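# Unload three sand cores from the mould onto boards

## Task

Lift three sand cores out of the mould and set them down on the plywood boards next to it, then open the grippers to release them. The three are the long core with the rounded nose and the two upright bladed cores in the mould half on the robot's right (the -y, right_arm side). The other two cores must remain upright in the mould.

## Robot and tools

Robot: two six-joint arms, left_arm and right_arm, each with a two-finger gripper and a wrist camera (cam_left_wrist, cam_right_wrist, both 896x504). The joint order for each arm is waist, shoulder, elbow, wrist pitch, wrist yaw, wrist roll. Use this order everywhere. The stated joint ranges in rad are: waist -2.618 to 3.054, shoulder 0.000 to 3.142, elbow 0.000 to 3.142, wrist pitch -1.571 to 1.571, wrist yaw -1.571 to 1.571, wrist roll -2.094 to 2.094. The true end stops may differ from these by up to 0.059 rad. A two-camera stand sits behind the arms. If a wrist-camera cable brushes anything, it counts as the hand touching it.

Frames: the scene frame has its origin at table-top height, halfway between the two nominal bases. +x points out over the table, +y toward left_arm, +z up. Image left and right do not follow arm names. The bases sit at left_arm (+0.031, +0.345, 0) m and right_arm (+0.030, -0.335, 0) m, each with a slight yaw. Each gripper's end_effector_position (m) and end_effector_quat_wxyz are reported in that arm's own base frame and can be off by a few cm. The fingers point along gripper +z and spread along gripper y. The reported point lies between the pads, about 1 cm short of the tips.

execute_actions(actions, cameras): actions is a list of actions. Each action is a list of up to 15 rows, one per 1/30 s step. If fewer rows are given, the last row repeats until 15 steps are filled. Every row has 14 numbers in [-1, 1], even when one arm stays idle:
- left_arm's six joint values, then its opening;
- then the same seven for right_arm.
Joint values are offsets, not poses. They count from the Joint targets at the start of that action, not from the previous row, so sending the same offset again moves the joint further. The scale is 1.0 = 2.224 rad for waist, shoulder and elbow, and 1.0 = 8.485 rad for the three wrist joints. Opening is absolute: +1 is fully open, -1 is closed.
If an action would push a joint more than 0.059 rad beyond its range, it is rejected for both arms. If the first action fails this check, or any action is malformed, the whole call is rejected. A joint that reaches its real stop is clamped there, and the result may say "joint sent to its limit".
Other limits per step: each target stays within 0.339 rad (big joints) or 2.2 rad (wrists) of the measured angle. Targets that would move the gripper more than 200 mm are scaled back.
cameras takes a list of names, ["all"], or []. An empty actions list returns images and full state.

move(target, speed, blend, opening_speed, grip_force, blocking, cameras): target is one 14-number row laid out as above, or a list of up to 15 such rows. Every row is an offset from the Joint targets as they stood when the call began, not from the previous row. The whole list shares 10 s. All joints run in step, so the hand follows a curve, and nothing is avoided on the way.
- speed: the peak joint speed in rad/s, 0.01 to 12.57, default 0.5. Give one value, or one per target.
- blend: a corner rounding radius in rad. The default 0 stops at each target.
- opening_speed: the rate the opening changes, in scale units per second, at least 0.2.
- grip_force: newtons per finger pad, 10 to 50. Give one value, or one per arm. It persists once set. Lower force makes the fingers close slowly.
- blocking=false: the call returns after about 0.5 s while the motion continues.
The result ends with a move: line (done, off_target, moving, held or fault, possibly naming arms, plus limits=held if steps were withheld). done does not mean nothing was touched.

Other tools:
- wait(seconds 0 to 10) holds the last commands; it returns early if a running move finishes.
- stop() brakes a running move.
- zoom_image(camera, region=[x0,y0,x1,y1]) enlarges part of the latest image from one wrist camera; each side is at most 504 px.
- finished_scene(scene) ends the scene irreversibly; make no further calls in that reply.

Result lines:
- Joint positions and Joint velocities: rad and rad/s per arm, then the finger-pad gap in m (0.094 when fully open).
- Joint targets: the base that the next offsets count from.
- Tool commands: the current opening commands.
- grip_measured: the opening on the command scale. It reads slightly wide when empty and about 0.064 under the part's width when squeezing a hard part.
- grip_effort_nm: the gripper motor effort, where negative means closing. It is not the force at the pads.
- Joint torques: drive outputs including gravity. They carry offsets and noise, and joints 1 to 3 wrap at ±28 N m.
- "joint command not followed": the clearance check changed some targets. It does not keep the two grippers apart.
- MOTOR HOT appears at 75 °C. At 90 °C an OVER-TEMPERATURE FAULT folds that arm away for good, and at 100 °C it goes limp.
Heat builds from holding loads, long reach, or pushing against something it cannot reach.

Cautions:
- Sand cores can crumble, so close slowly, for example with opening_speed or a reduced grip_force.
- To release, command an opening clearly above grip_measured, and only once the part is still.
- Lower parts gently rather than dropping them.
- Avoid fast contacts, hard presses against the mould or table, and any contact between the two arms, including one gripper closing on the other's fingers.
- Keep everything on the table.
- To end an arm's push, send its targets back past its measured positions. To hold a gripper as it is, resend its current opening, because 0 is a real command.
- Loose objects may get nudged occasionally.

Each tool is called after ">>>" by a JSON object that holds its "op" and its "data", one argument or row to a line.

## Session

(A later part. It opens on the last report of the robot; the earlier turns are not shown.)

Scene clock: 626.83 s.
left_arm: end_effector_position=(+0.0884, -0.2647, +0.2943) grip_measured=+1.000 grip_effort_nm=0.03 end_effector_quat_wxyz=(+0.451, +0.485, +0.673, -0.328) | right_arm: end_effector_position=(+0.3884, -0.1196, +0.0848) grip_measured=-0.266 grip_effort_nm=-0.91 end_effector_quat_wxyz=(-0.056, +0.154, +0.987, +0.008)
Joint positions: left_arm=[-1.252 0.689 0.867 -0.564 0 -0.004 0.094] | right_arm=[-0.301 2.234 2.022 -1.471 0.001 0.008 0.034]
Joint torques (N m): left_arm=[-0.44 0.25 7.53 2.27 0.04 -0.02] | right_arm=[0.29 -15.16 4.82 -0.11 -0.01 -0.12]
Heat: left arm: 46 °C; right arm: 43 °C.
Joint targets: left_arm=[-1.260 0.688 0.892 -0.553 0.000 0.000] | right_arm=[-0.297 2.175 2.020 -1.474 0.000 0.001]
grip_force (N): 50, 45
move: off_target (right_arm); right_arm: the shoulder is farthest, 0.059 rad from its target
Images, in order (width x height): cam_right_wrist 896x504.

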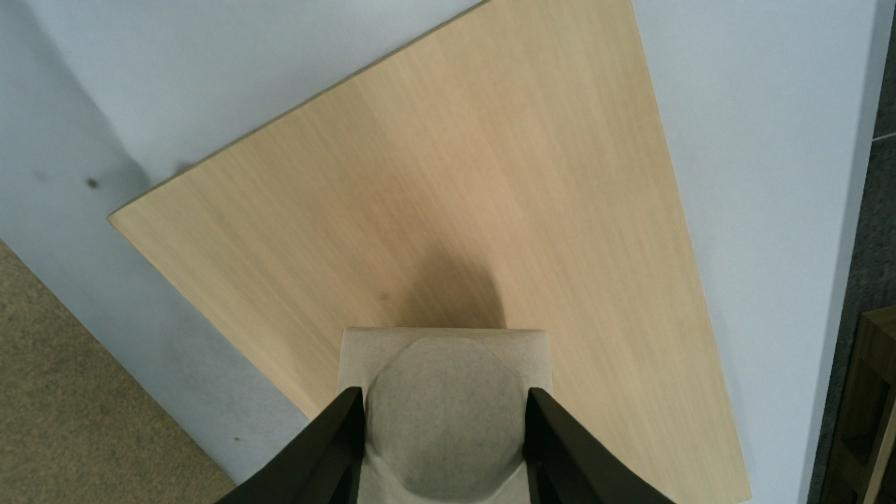

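>>> {"op": "move", "data": {
  "target": [0,0,0,0,0,0,1,0,0.0562,0.036,0.0021,0,0,-0.6],
  "speed": 0.1,
  "cameras": ["all"]
}}

>>> {"op": "zoom_image", "data": {
  "camera": "cam_left_wrist",
  "region": [300, 0, 600, 180]
}}

Scene clock: 636.67 s.
left_arm: end_effector_position=(+0.0884, -0.2647, +0.2943) grip_measured=+1.000 grip_effort_nm=0.03 end_effector_quat_wxyz=(+0.451, +0.485, +0.673, -0.328) | right_arm: end_effector_position=(+0.4004, -0.1234, +0.0754) grip_measured=-0.266 grip_effort_nm=-0.91 end_effector_quat_wxyz=(-0.051, +0.153, +0.987, +0.007)
Joint positions: left_arm=[-1.252 0.689 0.867 -0.564 0 -0.004 0.094] | right_arm=[-0.301 2.284 2.07 -1.459 0.001 0.008 0.034]
Joint torques (N m): left_arm=[-0.49 0.06 7.6 2.27 0.04 -0.01] | right_arm=[0.31 -9.42 7.38 -0.04 -0.01 -0.11]
Heat: left arm: 46 °C; right arm: 49 °C.
Joint targets: left_arm=[-1.260 0.688 0.892 -0.553 0.000 0.000] | right_arm=[-0.297 2.300 2.100 -1.456 0.000 0.001]
grip_force (N): 50, 45
move: done

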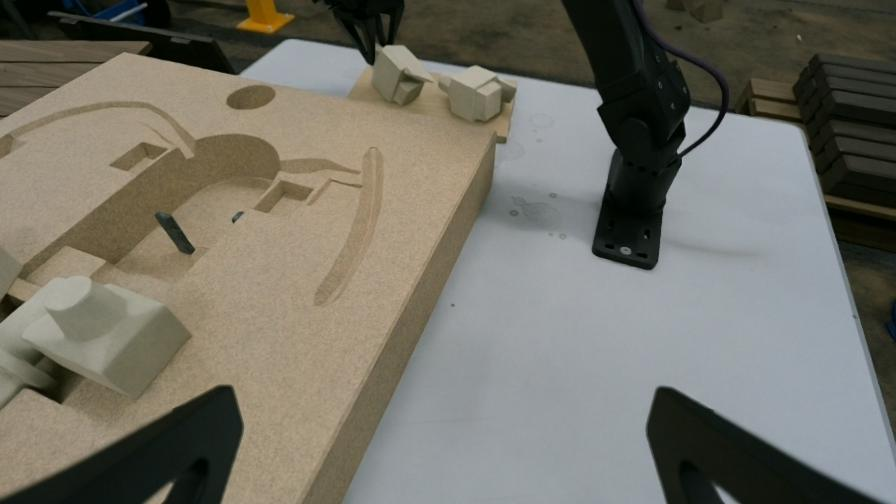

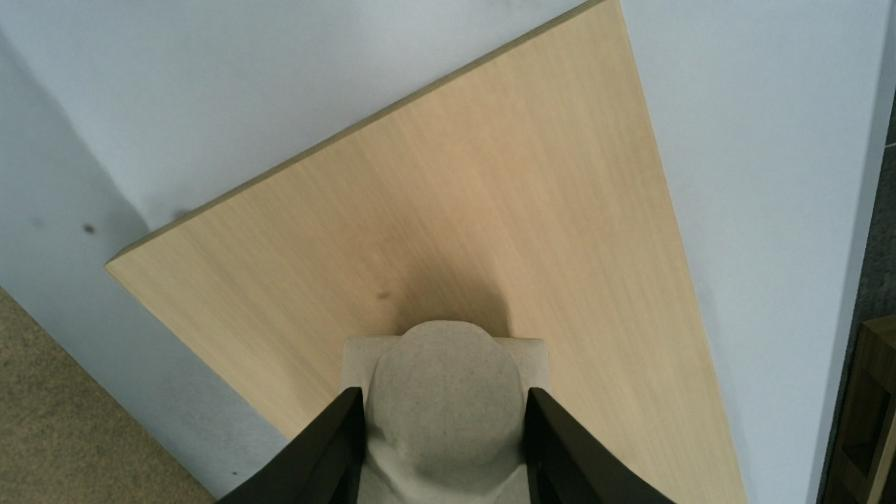

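Scaled by 1.680.

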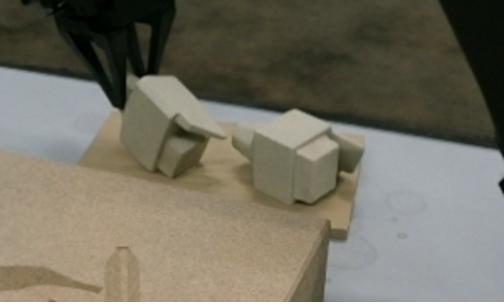

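>>> {"op": "move", "data": {
  "target": [0,0,0,0,0,0,1,0,0.0337,0.0225,0.002,0,0,-0.6],
  "speed": 0.1,
  "cameras": ["all"]
}}

>>> {"op": "zoom_image", "data": {
  "camera": "cam_left_wrist",
  "region": [300, 0, 600, 180]
}}

Scene clock: 640.60 s.
left_arm: end_effector_position=(+0.0884, -0.2647, +0.2943) grip_measured=+1.000 grip_effort_nm=0.03 end_effector_quat_wxyz=(+0.451, +0.485, +0.673, -0.328) | right_arm: end_effector_position=(+0.4113, -0.1260, +0.0638) grip_measured=-0.270 grip_effort_nm=-0.91 end_effector_quat_wxyz=(-0.052, +0.153, +0.987, +0.009)
Joint positions: left_arm=[-1.252 0.689 0.867 -0.564 0 -0.004 0.094] | right_arm=[-0.301 2.346 2.128 -1.459 -0.003 0.006 0.034]
Joint torques (N m): left_arm=[-0.47 0.14 7.5 2.27 0.01 -0.02] | right_arm=[0.31 -8.72 6.68 0.11 0.01 -0.1]
Heat: left arm: 47 °C; right arm: 49 °C.
Joint targets: left_arm=[-1.260 0.688 0.892 -0.553 0.000 0.000] | right_arm=[-0.297 2.375 2.150 -1.440 0.000 0.001]
grip_force (N): 50, 45
move: done

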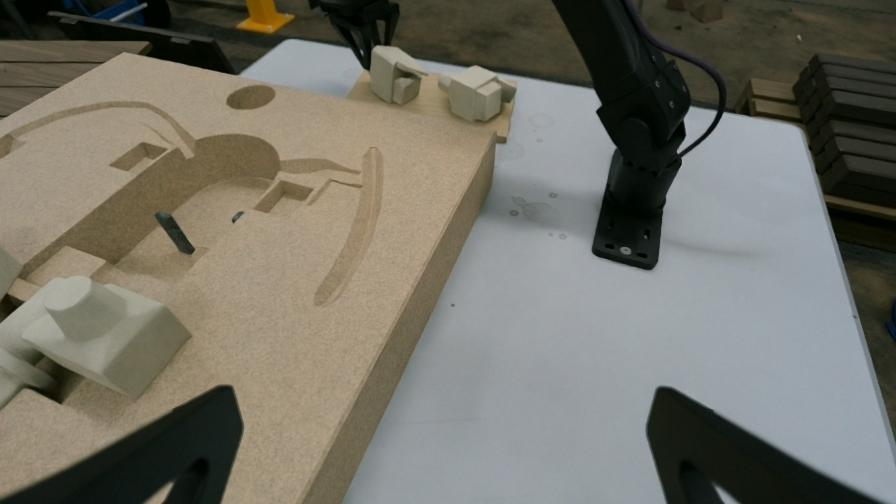

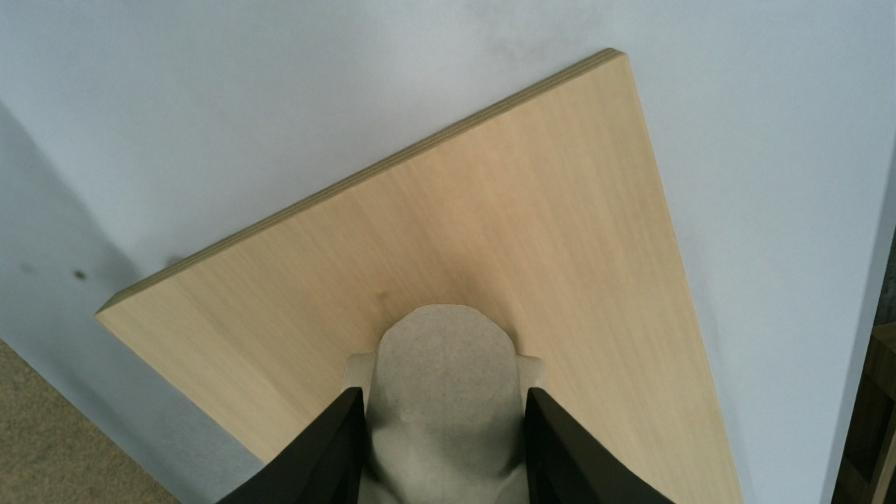

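Scaled by 1.680.

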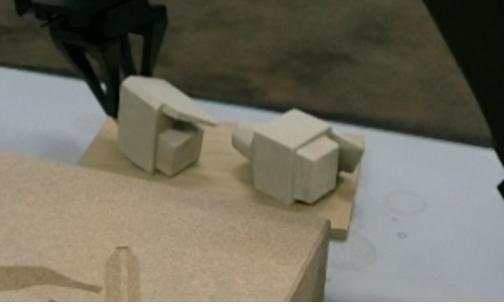

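>>> {"op": "move", "data": {
  "target": [0,0,0,0,0,0,1,0,0.0247,0.0067,0.0044,0,0,-0.6],
  "speed": 0.1,
  "cameras": ["all"]
}}

>>> {"op": "zoom_image", "data": {
  "camera": "cam_left_wrist",
  "region": [300, 0, 600, 180]
}}

Scene clock: 644.47 s.
left_arm: end_effector_position=(+0.0884, -0.2647, +0.2943) grip_measured=+1.000 grip_effort_nm=0.03 end_effector_quat_wxyz=(+0.451, +0.485, +0.673, -0.328) | right_arm: end_effector_position=(+0.4195, -0.1272, +0.0540) grip_measured=-0.277 grip_effort_nm=-0.91 end_effector_quat_wxyz=(-0.050, +0.153, +0.987, +0.012)
Joint positions: left_arm=[-1.252 0.689 0.867 -0.564 0 -0.004 0.094] | right_arm=[-0.301 2.385 2.158 -1.446 -0.01 0.006 0.034]
Joint torques (N m): left_arm=[-0.55 0.28 7.51 2.29 0.02 -0.03] | right_arm=[0.31 -7.73 5.45 0.35 0.08 -0.09]
Heat: left arm: 47 °C; right arm: 48 °C.
Joint targets: left_arm=[-1.260 0.688 0.892 -0.553 0.000 0.000] | right_arm=[-0.297 2.430 2.165 -1.402 0.000 0.001]
grip_force (N): 50, 45
move: off_target (right_arm); right_arm: the shoulder is farthest, 0.045 rad from its target

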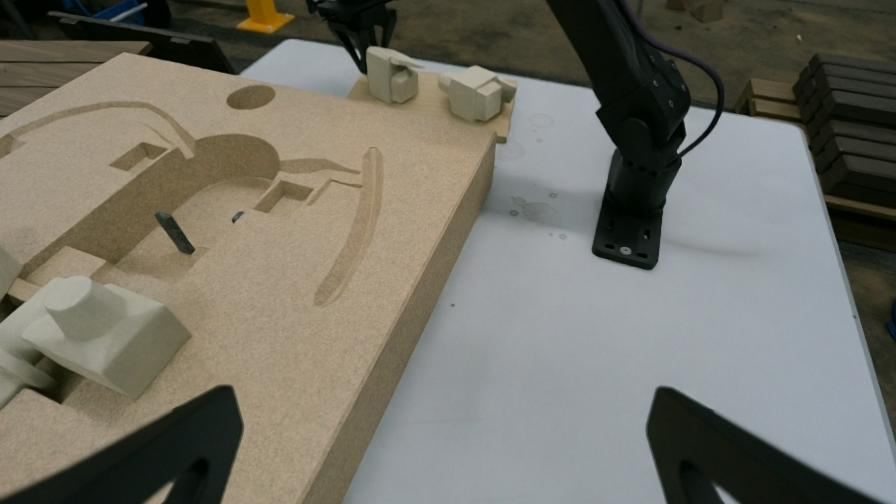

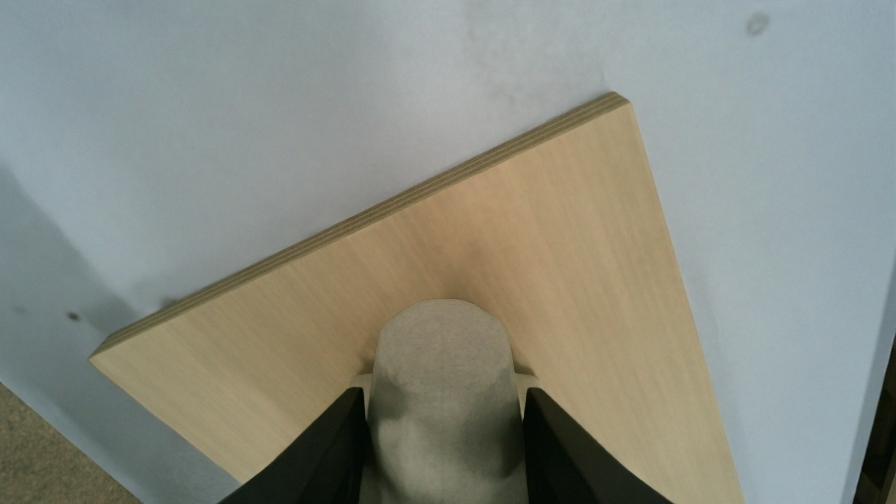

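Scaled by 1.680.

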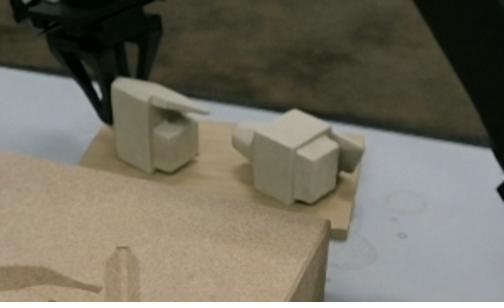

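>>> {"op": "move", "data": {
  "target": [0,0,0,0,0,0,1,0,0.0135,-0.002,0.002,0,0,-0.6],
  "speed": 0.1,
  "cameras": ["all"]
}}

>>> {"op": "zoom_image", "data": {
  "camera": "cam_left_wrist",
  "region": [300, 0, 600, 180]
}}

Scene clock: 648.77 s.
left_arm: end_effector_position=(+0.0884, -0.2647, +0.2943) grip_measured=+1.000 grip_effort_nm=0.03 end_effector_quat_wxyz=(+0.451, +0.485, +0.673, -0.328) | right_arm: end_effector_position=(+0.4202, -0.1274, +0.0521) grip_measured=-0.277 grip_effort_nm=-0.91 end_effector_quat_wxyz=(-0.052, +0.153, +0.987, +0.013)
Joint positions: left_arm=[-1.252 0.689 0.867 -0.564 0 -0.004 0.094] | right_arm=[-0.301 2.395 2.168 -1.45 -0.01 0.006 0.034]
Joint torques (N m): left_arm=[-0.53 0.28 7.53 2.29 0.02 -0.01] | right_arm=[0.29 -6.24 4.41 0.55 0.1 -0.1]
Heat: left arm: 47 °C; right arm: 47 °C.
Joint targets: left_arm=[-1.260 0.688 0.892 -0.553 0.000 0.000] | right_arm=[-0.297 2.460 2.160 -1.385 0.000 0.001]
grip_force (N): 50, 45
move: off_target (right_arm); right_arm: the shoulder is farthest, 0.065 rad from its target

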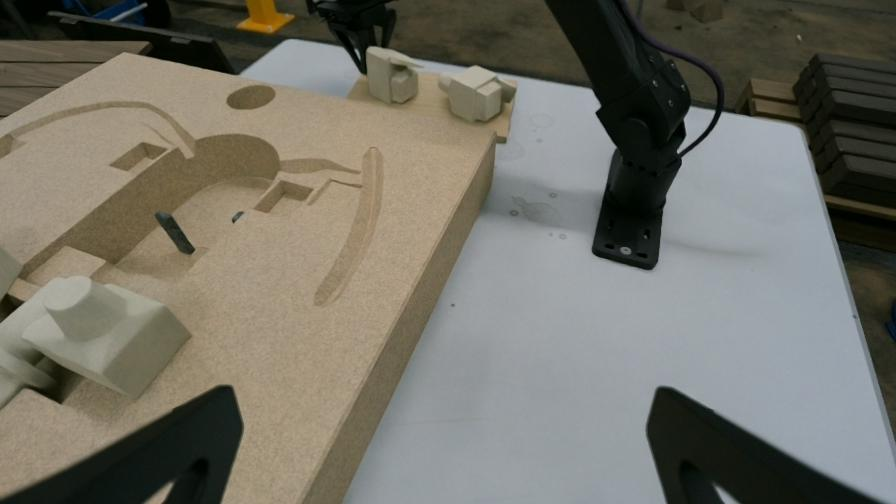

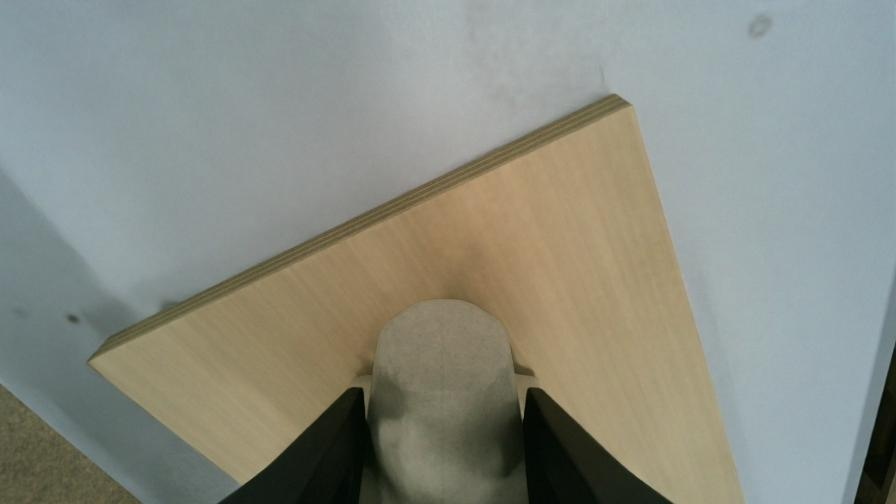

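Scaled by 1.680.

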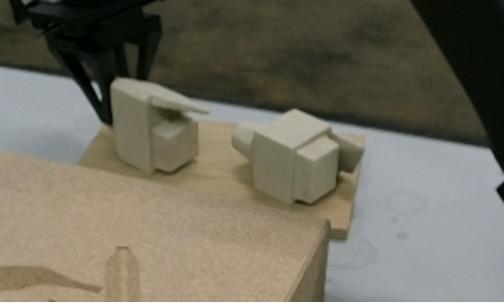

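>>> {"op": "move", "data": {
  "target": [
    [0,0,0,0,0,0,1,0,-0.025,0.004,-0.006,0,0,-0.6],
    [0,0,0,0,0,0,1,0,-0.025,0.004,-0.006,0,0,0.3]
  ],
  "speed": 0.1,
  "opening_speed": 0.5,
  "cameras": ["all"]
}}

>>> {"op": "zoom_image", "data": {
  "camera": "cam_left_wrist",
  "region": [300, 0, 600, 180]
}}

Scene clock: 655.03 s.
left_arm: end_effector_position=(+0.0884, -0.2647, +0.2943) grip_measured=+1.000 grip_effort_nm=0.03 end_effector_quat_wxyz=(+0.451, +0.485, +0.673, -0.328) | right_arm: end_effector_position=(+0.4217, -0.1286, +0.0526) grip_measured=+0.297 grip_effort_nm=0.18 end_effector_quat_wxyz=(-0.049, +0.152, +0.987, +0.010)
Joint positions: left_arm=[-1.252 0.689 0.867 -0.564 0 -0.004 0.094] | right_arm=[-0.3 2.395 2.171 -1.446 -0.005 0.006 0.061]
Joint torques (N m): left_arm=[-0.51 0.24 7.51 2.26 0.02 -0.02] | right_arm=[0.27 -10.5 4.86 0.03 0.05 -0.09]
Heat: left arm: 47 °C; right arm: 45 °C.
Joint targets: left_arm=[-1.260 0.688 0.892 -0.553 0.000 0.000] | right_arm=[-0.297 2.405 2.169 -1.436 0.000 0.001]
grip_force (N): 50, 45
move: done

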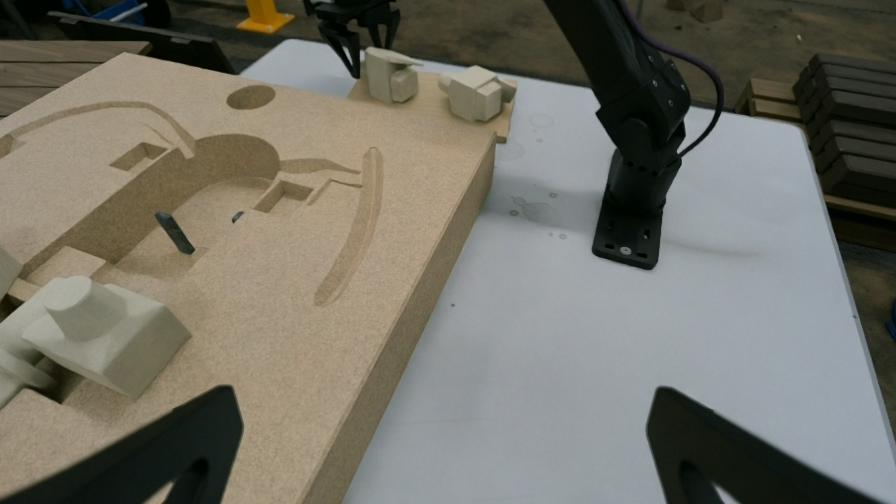

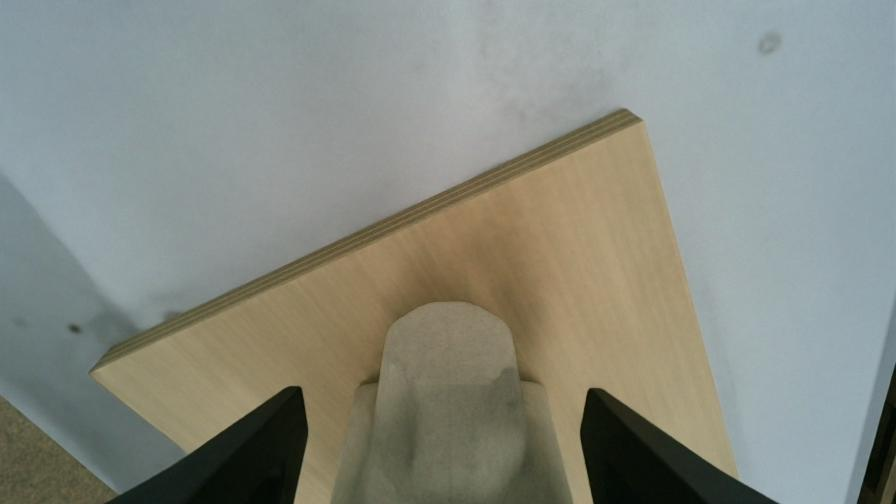

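Scaled by 1.680.

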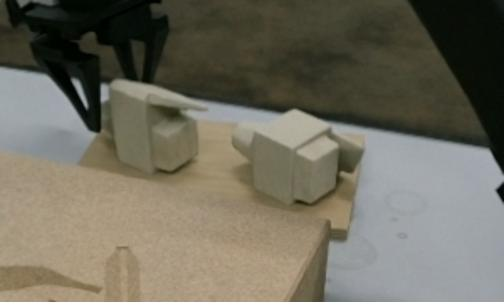

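>>> {"op": "move", "data": {
  "target": [0.4635,0.4618,0.3091,-0.0387,0.0694,0.0862,0.4,0,-0.1124,0,0,0,0,0.3],
  "speed": 0.5,
  "grip_force": [50,50],
  "cameras": ["all"]
}}

Scene clock: 678.93 s.
left_arm: end_effector_position=(+0.3895, -0.1875, +0.2112) grip_measured=+0.402 grip_effort_nm=-0.08 end_effector_quat_wxyz=(+0.314, +0.488, +0.790, -0.197) | right_arm: end_effector_position=(+0.4263, -0.1300, +0.1377) grip_measured=+0.297 grip_effort_nm=0.18 end_effector_quat_wxyz=(+0.050, +0.152, +0.987, -0.005)
Joint positions: left_arm=[-0.226 1.707 1.554 -0.877 0.564 0.72 0.066] | right_arm=[-0.3 2.195 2.171 -1.446 -0.005 0.006 0.061]
Joint torques (N m): left_arm=[-0.08 -6.65 7.51 1.32 0.63 0.06] | right_arm=[0.29 -13.48 5.01 0.36 0.05 -0.1]
Heat: left arm: 47 °C; right arm: 44 °C.
Joint targets: left_arm=[-0.229 1.715 1.580 -0.881 0.589 0.731] | right_arm=[-0.297 2.155 2.169 -1.436 0.000 0.001]
move: off_target (right_arm); right_arm: the shoulder is farthest, 0.040 rad from its target

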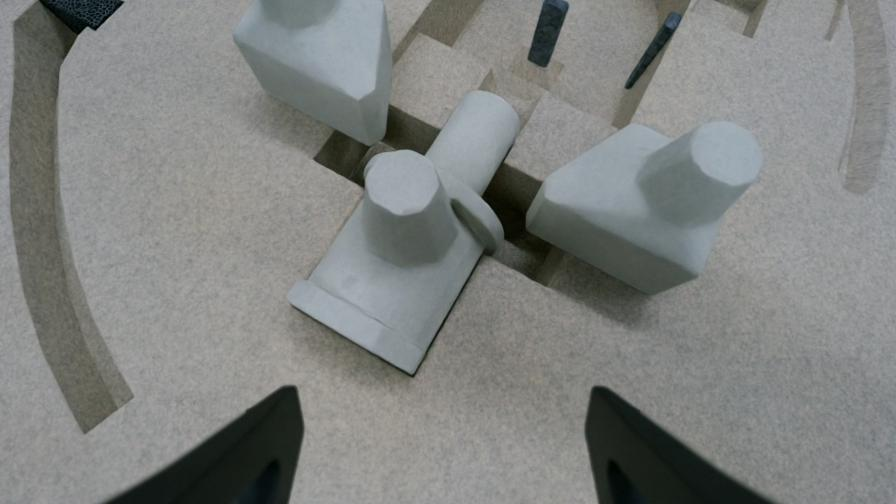

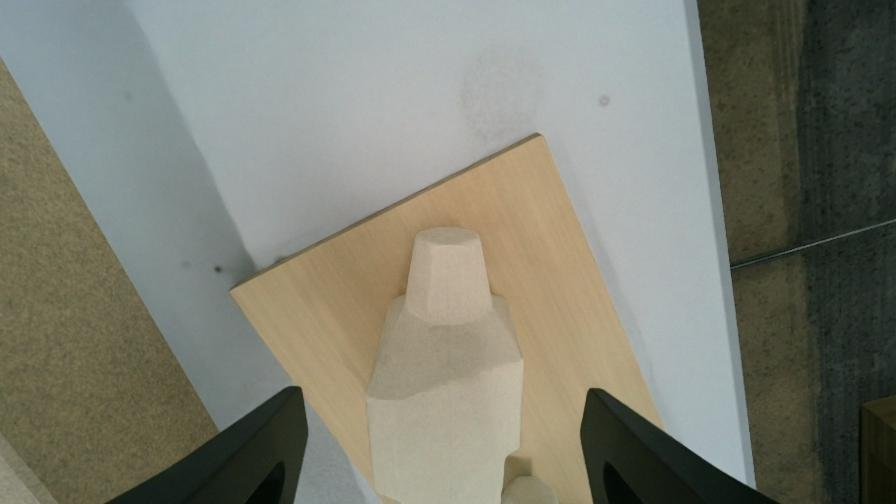

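>>> {"op": "move", "data": {
  "target": [-0.0346,0.068,0.0056,0.021,-0.005,-0.0089,0.4,0,0,0,0,0,0,0.3],
  "speed": 0.3,
  "cameras": ["cam_left_wrist"]
}}

Scene clock: 690.47 s.
left_arm: end_effector_position=(+0.4179, -0.2253, +0.1704) grip_measured=+0.402 grip_effort_nm=-0.08 end_effector_quat_wxyz=(+0.310, +0.493, +0.787, -0.204) | right_arm: end_effector_position=(+0.4263, -0.1300, +0.1377) grip_measured=+0.297 grip_effort_nm=0.18 end_effector_quat_wxyz=(+0.050, +0.152, +0.987, -0.005)
Joint positions: left_arm=[-0.3 1.853 1.566 -0.719 0.54 0.658 0.066] | right_arm=[-0.3 2.195 2.171 -1.446 -0.005 0.006 0.061]
Joint torques (N m): left_arm=[-0.43 -7.51 7.45 1.6 0.41 -0.1] | right_arm=[0.27 -13.49 5.03 0.36 0.05 -0.1]
Heat: left arm: 44 °C; right arm: 48 °C.
Joint targets: left_arm=[-0.306 1.866 1.592 -0.703 0.547 0.656] | right_arm=[-0.297 2.155 2.169 -1.436 0.000 0.001]
move: off_target (right_arm); right_arm: the shoulder is farthest, 0.040 rad from its target
Images, in order (width x height): cam_left_wrist 896x504.

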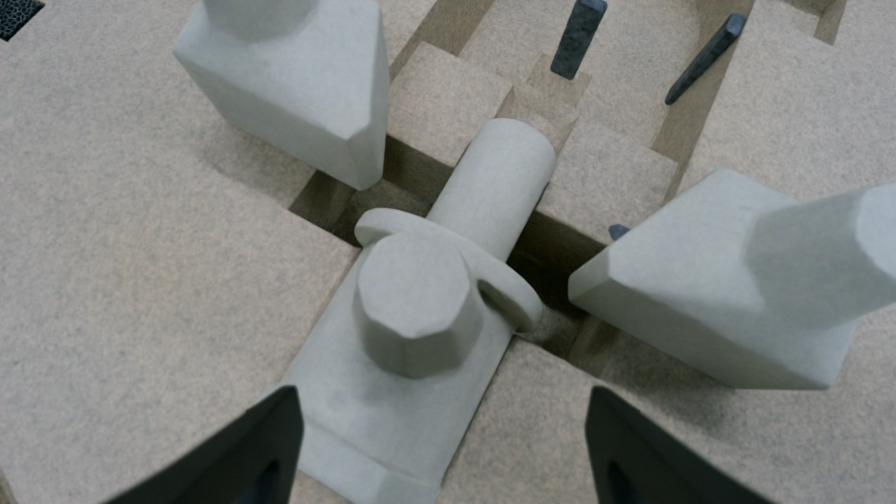

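>>> {"op": "move", "data": {
  "target": [-0.0112,0.0409,0.0243,0.0046,0,0,0.1,0,0,0,0,0,0,0.3],
  "speed": 0.15,
  "cameras": ["cam_left_wrist"]
}}

Scene clock: 704.03 s.
left_arm: end_effector_position=(+0.4334, -0.2417, +0.1554) grip_measured=+0.102 grip_effort_nm=-0.08 end_effector_quat_wxyz=(+0.310, +0.502, +0.781, -0.207) | right_arm: end_effector_position=(+0.4263, -0.1300, +0.1377) grip_measured=+0.297 grip_effort_nm=0.18 end_effector_quat_wxyz=(+0.050, +0.152, +0.987, -0.005)
Joint positions: left_arm=[-0.323 1.938 1.618 -0.68 0.539 0.658 0.052] | right_arm=[-0.3 2.195 2.171 -1.446 -0.005 0.006 0.061]
Joint torques (N m): left_arm=[-0.61 -7.8 7.66 1.58 0.4 -0.1] | right_arm=[0.27 -13.49 5.03 0.37 0.05 -0.11]
Heat: left arm: 44 °C; right arm: 52 °C.
Joint targets: left_arm=[-0.331 1.958 1.646 -0.664 0.547 0.656] | right_arm=[-0.297 2.155 2.169 -1.436 0.000 0.001]
move: off_target (right_arm); right_arm: the shoulder is farthest, 0.040 rad from its target
Images, in order (width x height): cam_left_wrist 896x504.

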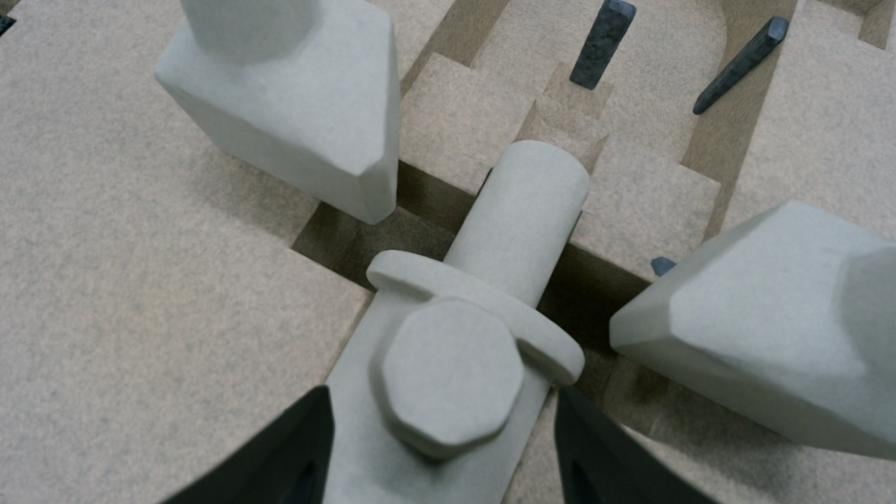

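>>> {"op": "move", "data": {
  "target": [0,0.005,-0.0045,0.001,0,0,0.1,0,0,0,0,0,0,0.3],
  "speed": 0.15
}}

>>> {"op": "move", "data": {
  "target": [0,0,0,0,0,0,-0.6,0,0,0,0,0,0,0.3],
  "grip_force": [45,50],
  "opening_speed": 0.6,
  "cameras": ["cam_left_wrist"]
}}

Scene clock: 710.90 s.
left_arm: end_effector_position=(+0.4353, -0.2422, +0.1517) grip_measured=+0.102 grip_effort_nm=-0.08 end_effector_quat_wxyz=(+0.309, +0.502, +0.781, -0.207) | right_arm: end_effector_position=(+0.4263, -0.1300, +0.1377) grip_measured=+0.297 grip_effort_nm=0.18 end_effector_quat_wxyz=(+0.050, +0.152, +0.987, -0.005)
Joint positions: left_arm=[-0.323 1.948 1.618 -0.672 0.538 0.658 0.052] | right_arm=[-0.3 2.195 2.171 -1.446 -0.005 0.006 0.061]
Joint torques (N m): left_arm=[-0.59 -7.75 6.78 1.58 0.41 -0.09] | right_arm=[0.27 -13.49 5.01 0.36 0.05 -0.1]
Heat: left arm: 43 °C; right arm: 53 °C.
Joint targets: left_arm=[-0.331 1.969 1.636 -0.656 0.546 0.656] | right_arm=[-0.297 2.155 2.169 -1.436 0.000 0.001]
move: off_target (right_arm); right_arm: the shoulder is farthest, 0.040 rad from its target

Scene clock: 712.27 s.
left_arm: end_effector_position=(+0.4339, -0.2425, +0.1514) grip_measured=-0.318 grip_effort_nm=-0.90 end_effector_quat_wxyz=(+0.307, +0.502, +0.781, -0.209) | right_arm: end_effector_position=(+0.4263, -0.1300, +0.1377) grip_measured=+0.297 grip_effort_nm=0.18 end_effector_quat_wxyz=(+0.050, +0.152, +0.987, -0.005)
Joint positions: left_arm=[-0.323 1.948 1.618 -0.677 0.543 0.658 0.032] | right_arm=[-0.3 2.195 2.171 -1.446 -0.005 0.006 0.061]
Joint torques (N m): left_arm=[-0.57 -7.87 6.84 1.65 0.37 -0.09] | right_arm=[0.27 -13.49 5.01 0.36 0.04 -0.1]
Heat: left arm: 43 °C; right arm: 53 °C.
Joint targets: left_arm=[-0.331 1.969 1.636 -0.656 0.546 0.656] | right_arm=[-0.297 2.155 2.169 -1.436 0.000 0.001]
grip_force (N): 45, 50
move: off_target (right_arm); right_arm: the shoulder is farthest, 0.040 rad from its target
Images, in order (width x height): cam_left_wrist 896x504.

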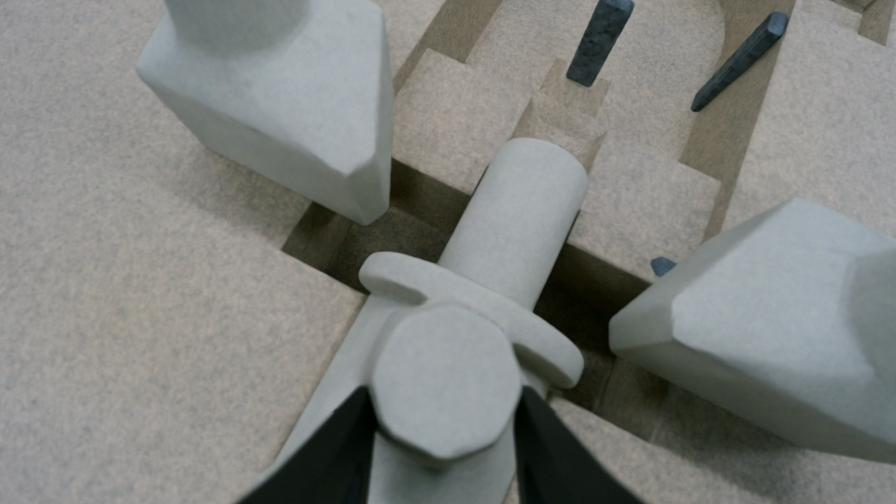

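>>> {"op": "move", "data": {
  "target": [
    [0,0.0031,0.0929,-0.0212,0,0,-0.6,0,0,0,0,0,0,0.3],
    [0,0.0245,0.205,-0.0449,0,0,-0.6,0,0,0,0,0,0,0.3]
  ],
  "speed": 0.2,
  "blend": 0.02,
  "cameras": ["all"]
}}

Scene clock: 721.37 s.
left_arm: end_effector_position=(+0.4349, -0.2354, +0.2118) grip_measured=-0.321 grip_effort_nm=-0.90 end_effector_quat_wxyz=(+0.264, +0.497, +0.805, -0.190) | right_arm: end_effector_position=(+0.4263, -0.1300, +0.1377) grip_measured=+0.297 grip_effort_nm=0.18 end_effector_quat_wxyz=(+0.050, +0.152, +0.987, -0.005)
Joint positions: left_arm=[-0.329 2.032 2.037 -1.099 0.48 0.658 0.032] | right_arm=[-0.3 2.195 2.171 -1.446 -0.005 0.006 0.061]
Joint torques (N m): left_arm=[-0.09 -10.22 9.81 1.95 1.06 -0.11] | right_arm=[0.25 -13.49 5.03 0.36 0.04 -0.11]
Heat: left arm: 43 °C; right arm: 54 °C.
Joint targets: left_arm=[-0.331 2.023 2.092 -1.037 0.546 0.656] | right_arm=[-0.297 2.155 2.169 -1.436 0.000 0.001]
grip_force (N): 45, 50
move: off_target (left_arm, right_arm); left_arm: the wrist yaw is farthest, 0.066 rad from its target; right_arm: the shoulder is farthest, 0.040 rad from its target

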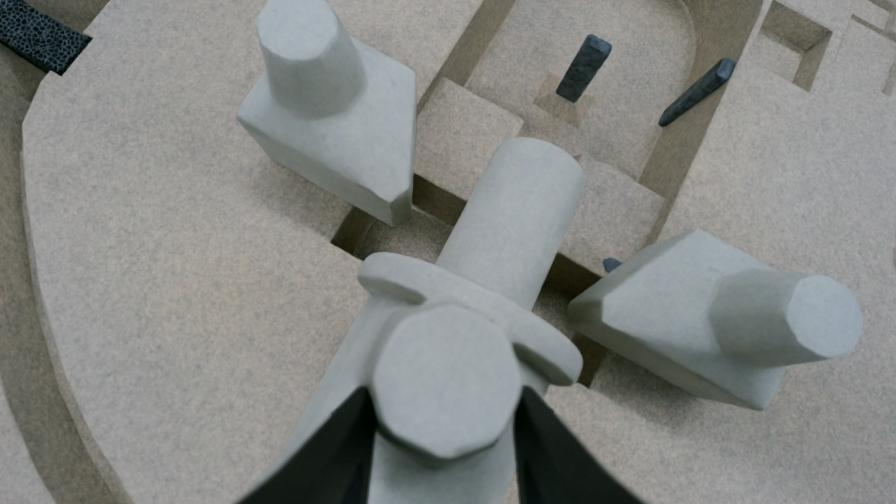

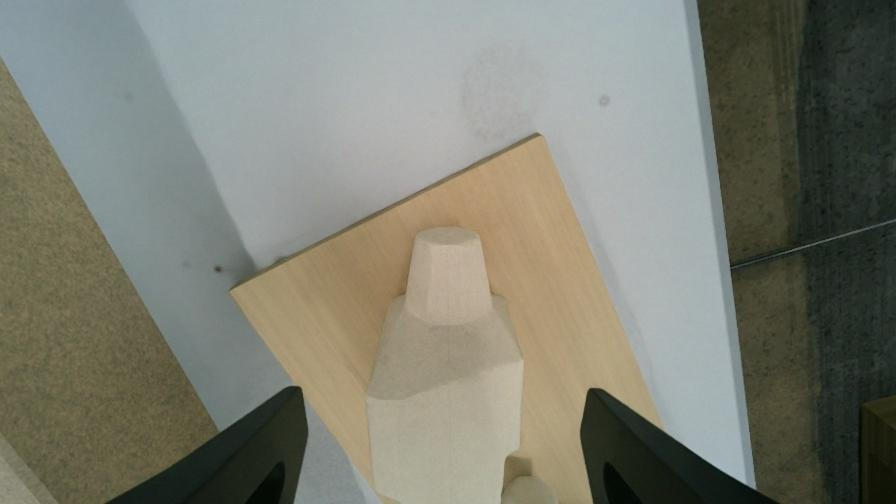

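>>> {"op": "move", "data": {
  "target": [0,0,0.06,-0.007,0.004,0,-0.6,0,0,0,0,0,0,0.3],
  "speed": 0.25,
  "cameras": ["all"]
}}

Scene clock: 726.03 s.
left_arm: end_effector_position=(+0.4366, -0.2395, +0.2504) grip_measured=-0.321 grip_effort_nm=-0.90 end_effector_quat_wxyz=(+0.293, +0.500, +0.791, -0.194) | right_arm: end_effector_position=(+0.4263, -0.1300, +0.1377) grip_measured=+0.297 grip_effort_nm=0.18 end_effector_quat_wxyz=(+0.050, +0.152, +0.987, -0.005)
Joint positions: left_arm=[-0.329 2.038 2.173 -1.168 0.501 0.658 0.032] | right_arm=[-0.3 2.195 2.171 -1.446 -0.005 0.006 0.061]
Joint torques (N m): left_arm=[0.01 -10.63 9.43 2.17 1.23 -0.1] | right_arm=[0.25 -13.5 5.03 0.36 0.04 -0.1]
Heat: left arm: 43 °C; right arm: 55 °C.
Joint targets: left_arm=[-0.331 2.023 2.226 -1.096 0.580 0.656] | right_arm=[-0.297 2.155 2.169 -1.436 0.000 0.001]
grip_force (N): 45, 50
move: off_target (left_arm, right_arm); left_arm: the wrist yaw is farthest, 0.079 rad from its target; right_arm: the shoulder is farthest, 0.040 rad from its target

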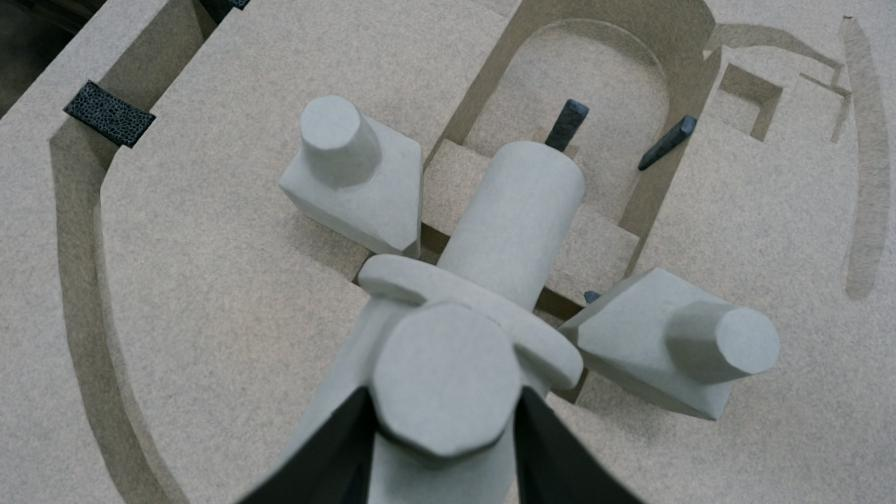

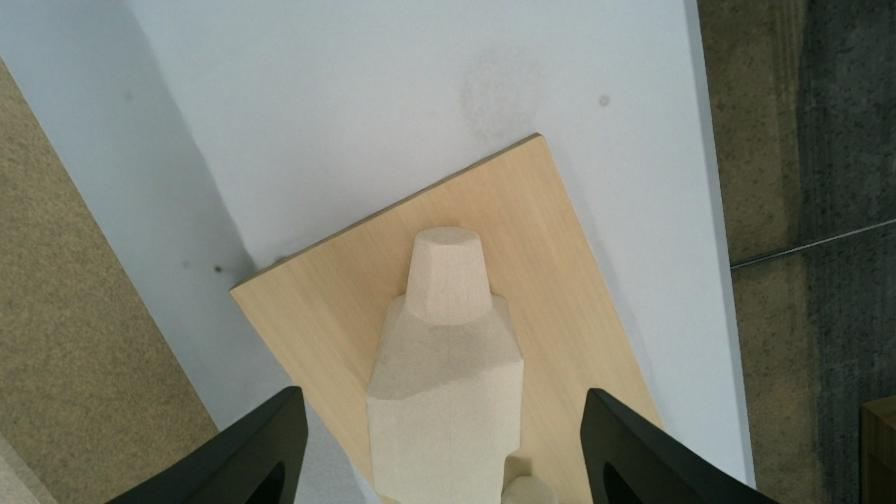

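>>> {"op": "move", "data": {
  "target": [0,0,0,0,0,0,-0.6,0.5742,-0.7397,-0.6542,0.1041,0,0,0.3],
  "speed": 0.8,
  "cameras": ["cam_right_wrist"]
}}

Scene clock: 733.80 s.
left_arm: end_effector_position=(+0.4366, -0.2395, +0.2504) grip_measured=-0.321 grip_effort_nm=-0.91 end_effector_quat_wxyz=(+0.293, +0.500, +0.791, -0.194) | right_arm: end_effector_position=(+0.1407, +0.2089, +0.2658) grip_measured=+0.297 grip_effort_nm=0.18 end_effector_quat_wxyz=(+0.496, -0.385, +0.732, +0.265)
Joint positions: left_arm=[-0.329 2.038 2.173 -1.168 0.501 0.658 0.032] | right_arm=[0.973 0.519 0.722 -0.579 -0.001 0.006 0.061]
Joint torques (N m): left_arm=[-0.08 -10.59 9.35 2.17 1.22 -0.09] | right_arm=[0.61 0.36 5.26 1.75 0.01 -0.1]
Heat: left arm: 45 °C; right arm: 54 °C.
Joint targets: left_arm=[-0.331 2.023 2.226 -1.096 0.580 0.656] | right_arm=[0.980 0.509 0.714 -0.553 0.000 0.001]
grip_force (N): 45, 50
move: off_target (left_arm); left_arm: the wrist yaw is farthest, 0.079 rad from its target
Images, in order (width x height): cam_right_wrist 896x504.

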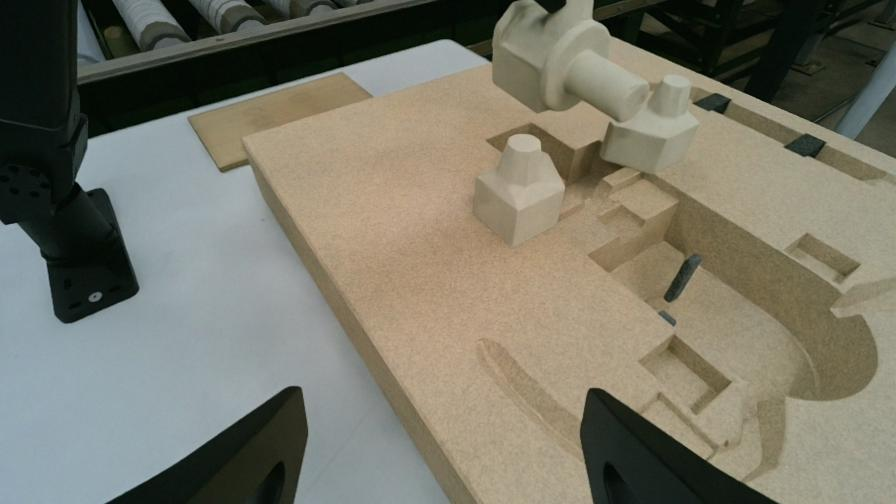

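>>> {"op": "zoom_image", "data": {
  "camera": "cam_right_wrist",
  "region": [440, 0, 760, 200]
}}

Scaled by 1.575.

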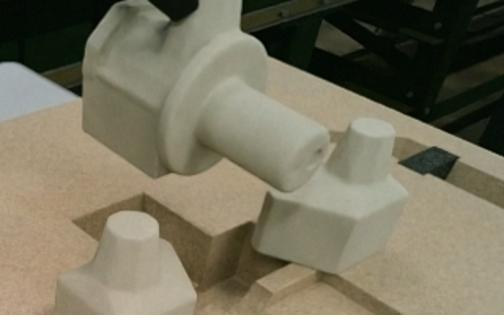

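>>> {"op": "move", "data": {
  "target": [0.3489,-0.4438,-0.5652,0.0514,-0.0684,-0.0773,-0.6,0,0,0,0,0,0,0.3],
  "speed": 0.6,
  "cameras": ["all"]
}}

Scene clock: 756.10 s.
left_arm: end_effector_position=(+0.2714, +0.1286, +0.1793) grip_measured=-0.321 grip_effort_nm=-0.90 end_effector_quat_wxyz=(+0.314, -0.204, +0.924, +0.070) | right_arm: end_effector_position=(+0.1407, +0.2089, +0.2659) grip_measured=+0.297 grip_effort_nm=0.17 end_effector_quat_wxyz=(+0.496, -0.385, +0.732, +0.265)
Joint positions: left_arm=[0.441 1.085 0.947 -0.777 0.003 0.006 0.032] | right_arm=[0.973 0.519 0.722 -0.578 -0.001 0.006 0.061]
Joint torques (N m): left_arm=[0.38 -6 7.16 2.93 -0.01 -0.16] | right_arm=[0.62 0.36 5.3 1.75 0 -0.09]
Heat: left arm: 46 °C; right arm: 45 °C.
Joint targets: left_arm=[0.446 1.036 0.969 -0.660 0.000 0.000] | right_arm=[0.980 0.509 0.714 -0.553 0.000 0.001]
grip_force (N): 45, 50
move: off_target (left_arm); left_arm: the wrist pitch is farthest, 0.117 rad from its target

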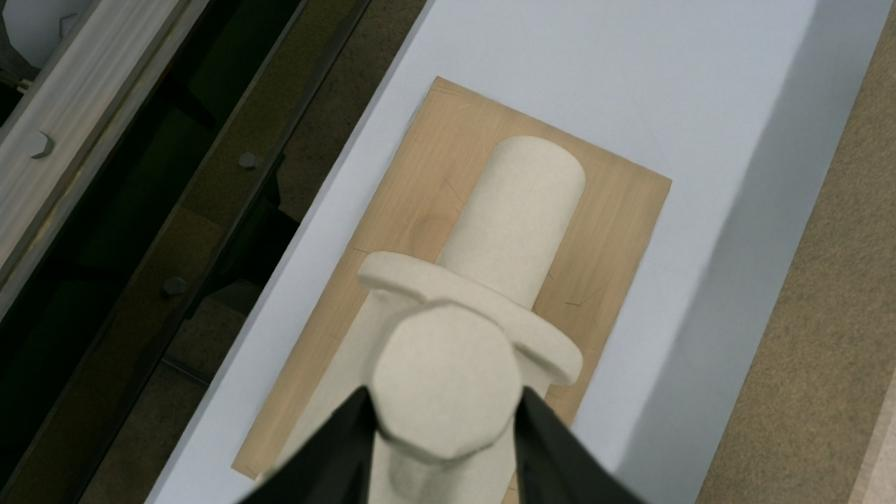

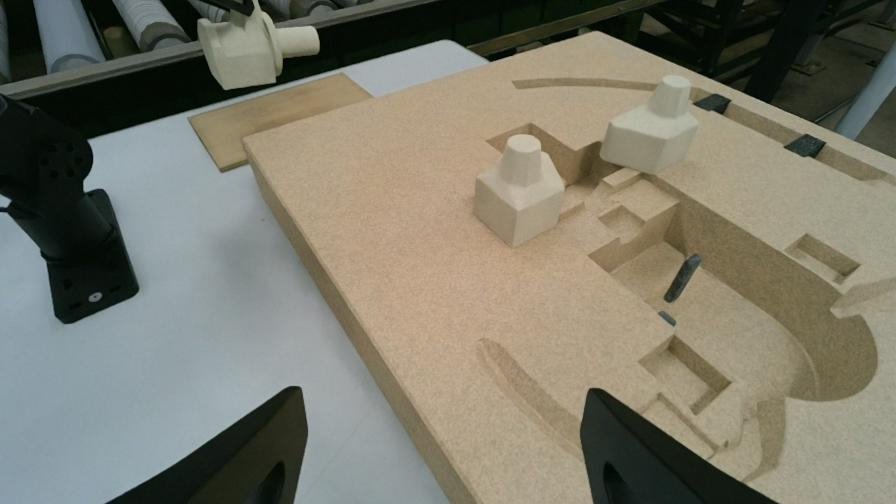

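>>> {"op": "move", "data": {
  "target": [0,-0.0229,-0.1457,0.0412,0,0,-0.6,0,0,0,0,0,0,0.3],
  "speed": 0.3,
  "cameras": ["all"]
}}

>>> {"op": "zoom_image", "data": {
  "camera": "cam_right_wrist",
  "region": [120, 0, 420, 200]
}}

Scene clock: 763.80 s.
left_arm: end_effector_position=(+0.2702, +0.1281, +0.1167) grip_measured=-0.321 grip_effort_nm=-0.90 end_effector_quat_wxyz=(+0.347, -0.202, +0.913, +0.077) | right_arm: end_effector_position=(+0.1407, +0.2089, +0.2659) grip_measured=+0.297 grip_effort_nm=0.18 end_effector_quat_wxyz=(+0.496, -0.385, +0.732, +0.265)
Joint positions: left_arm=[0.441 1.028 0.626 -0.443 0.002 0.004 0.032] | right_arm=[0.973 0.519 0.722 -0.578 -0.001 0.006 0.061]
Joint torques (N m): left_arm=[0.4 -5.29 6.91 3.16 0.01 -0.1] | right_arm=[0.62 0.38 5.27 1.76 0.01 -0.09]
Heat: left arm: 48 °C; right arm: 43 °C.
Joint targets: left_arm=[0.446 0.985 0.644 -0.310 0.000 0.000] | right_arm=[0.980 0.509 0.714 -0.553 0.000 0.001]
grip_force (N): 45, 50
move: off_target (left_arm); left_arm: the wrist pitch is farthest, 0.132 rad from its target

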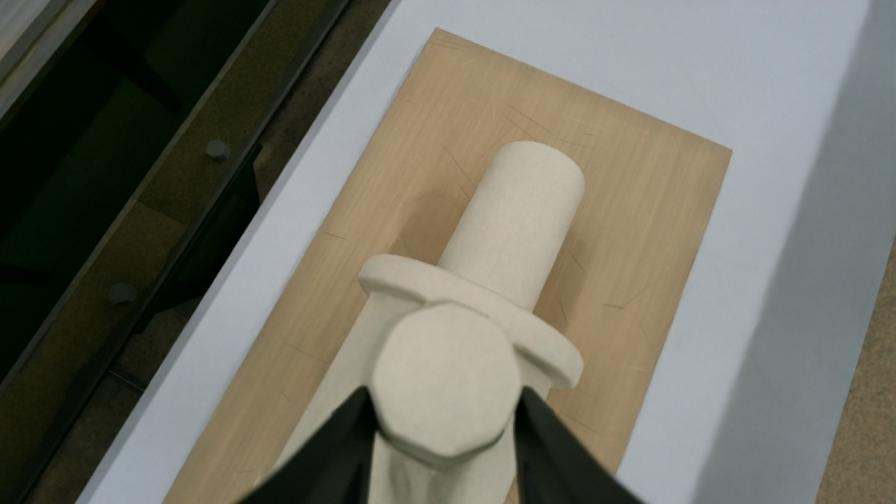

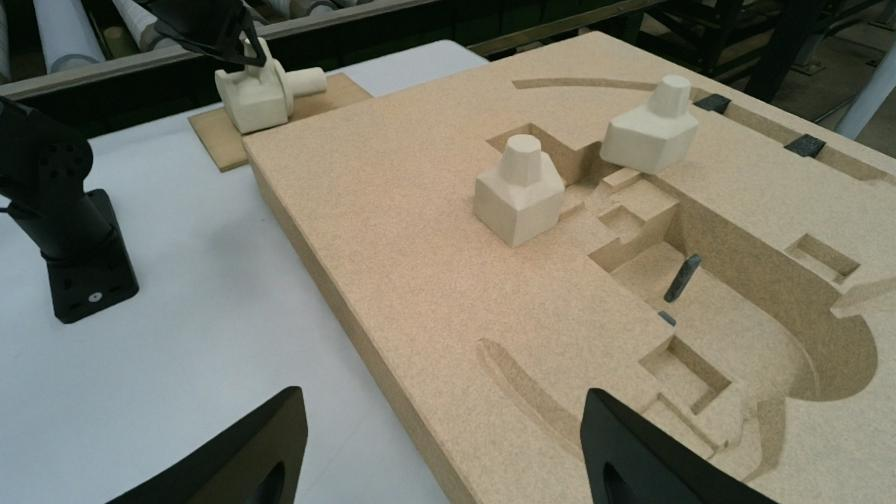

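Scaled by 1.680.

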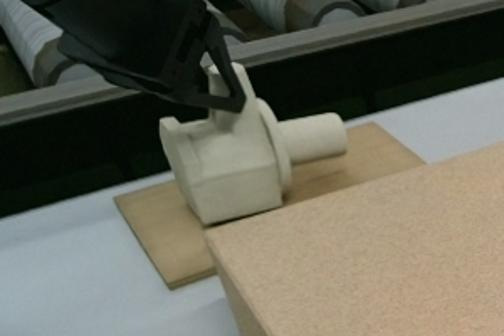

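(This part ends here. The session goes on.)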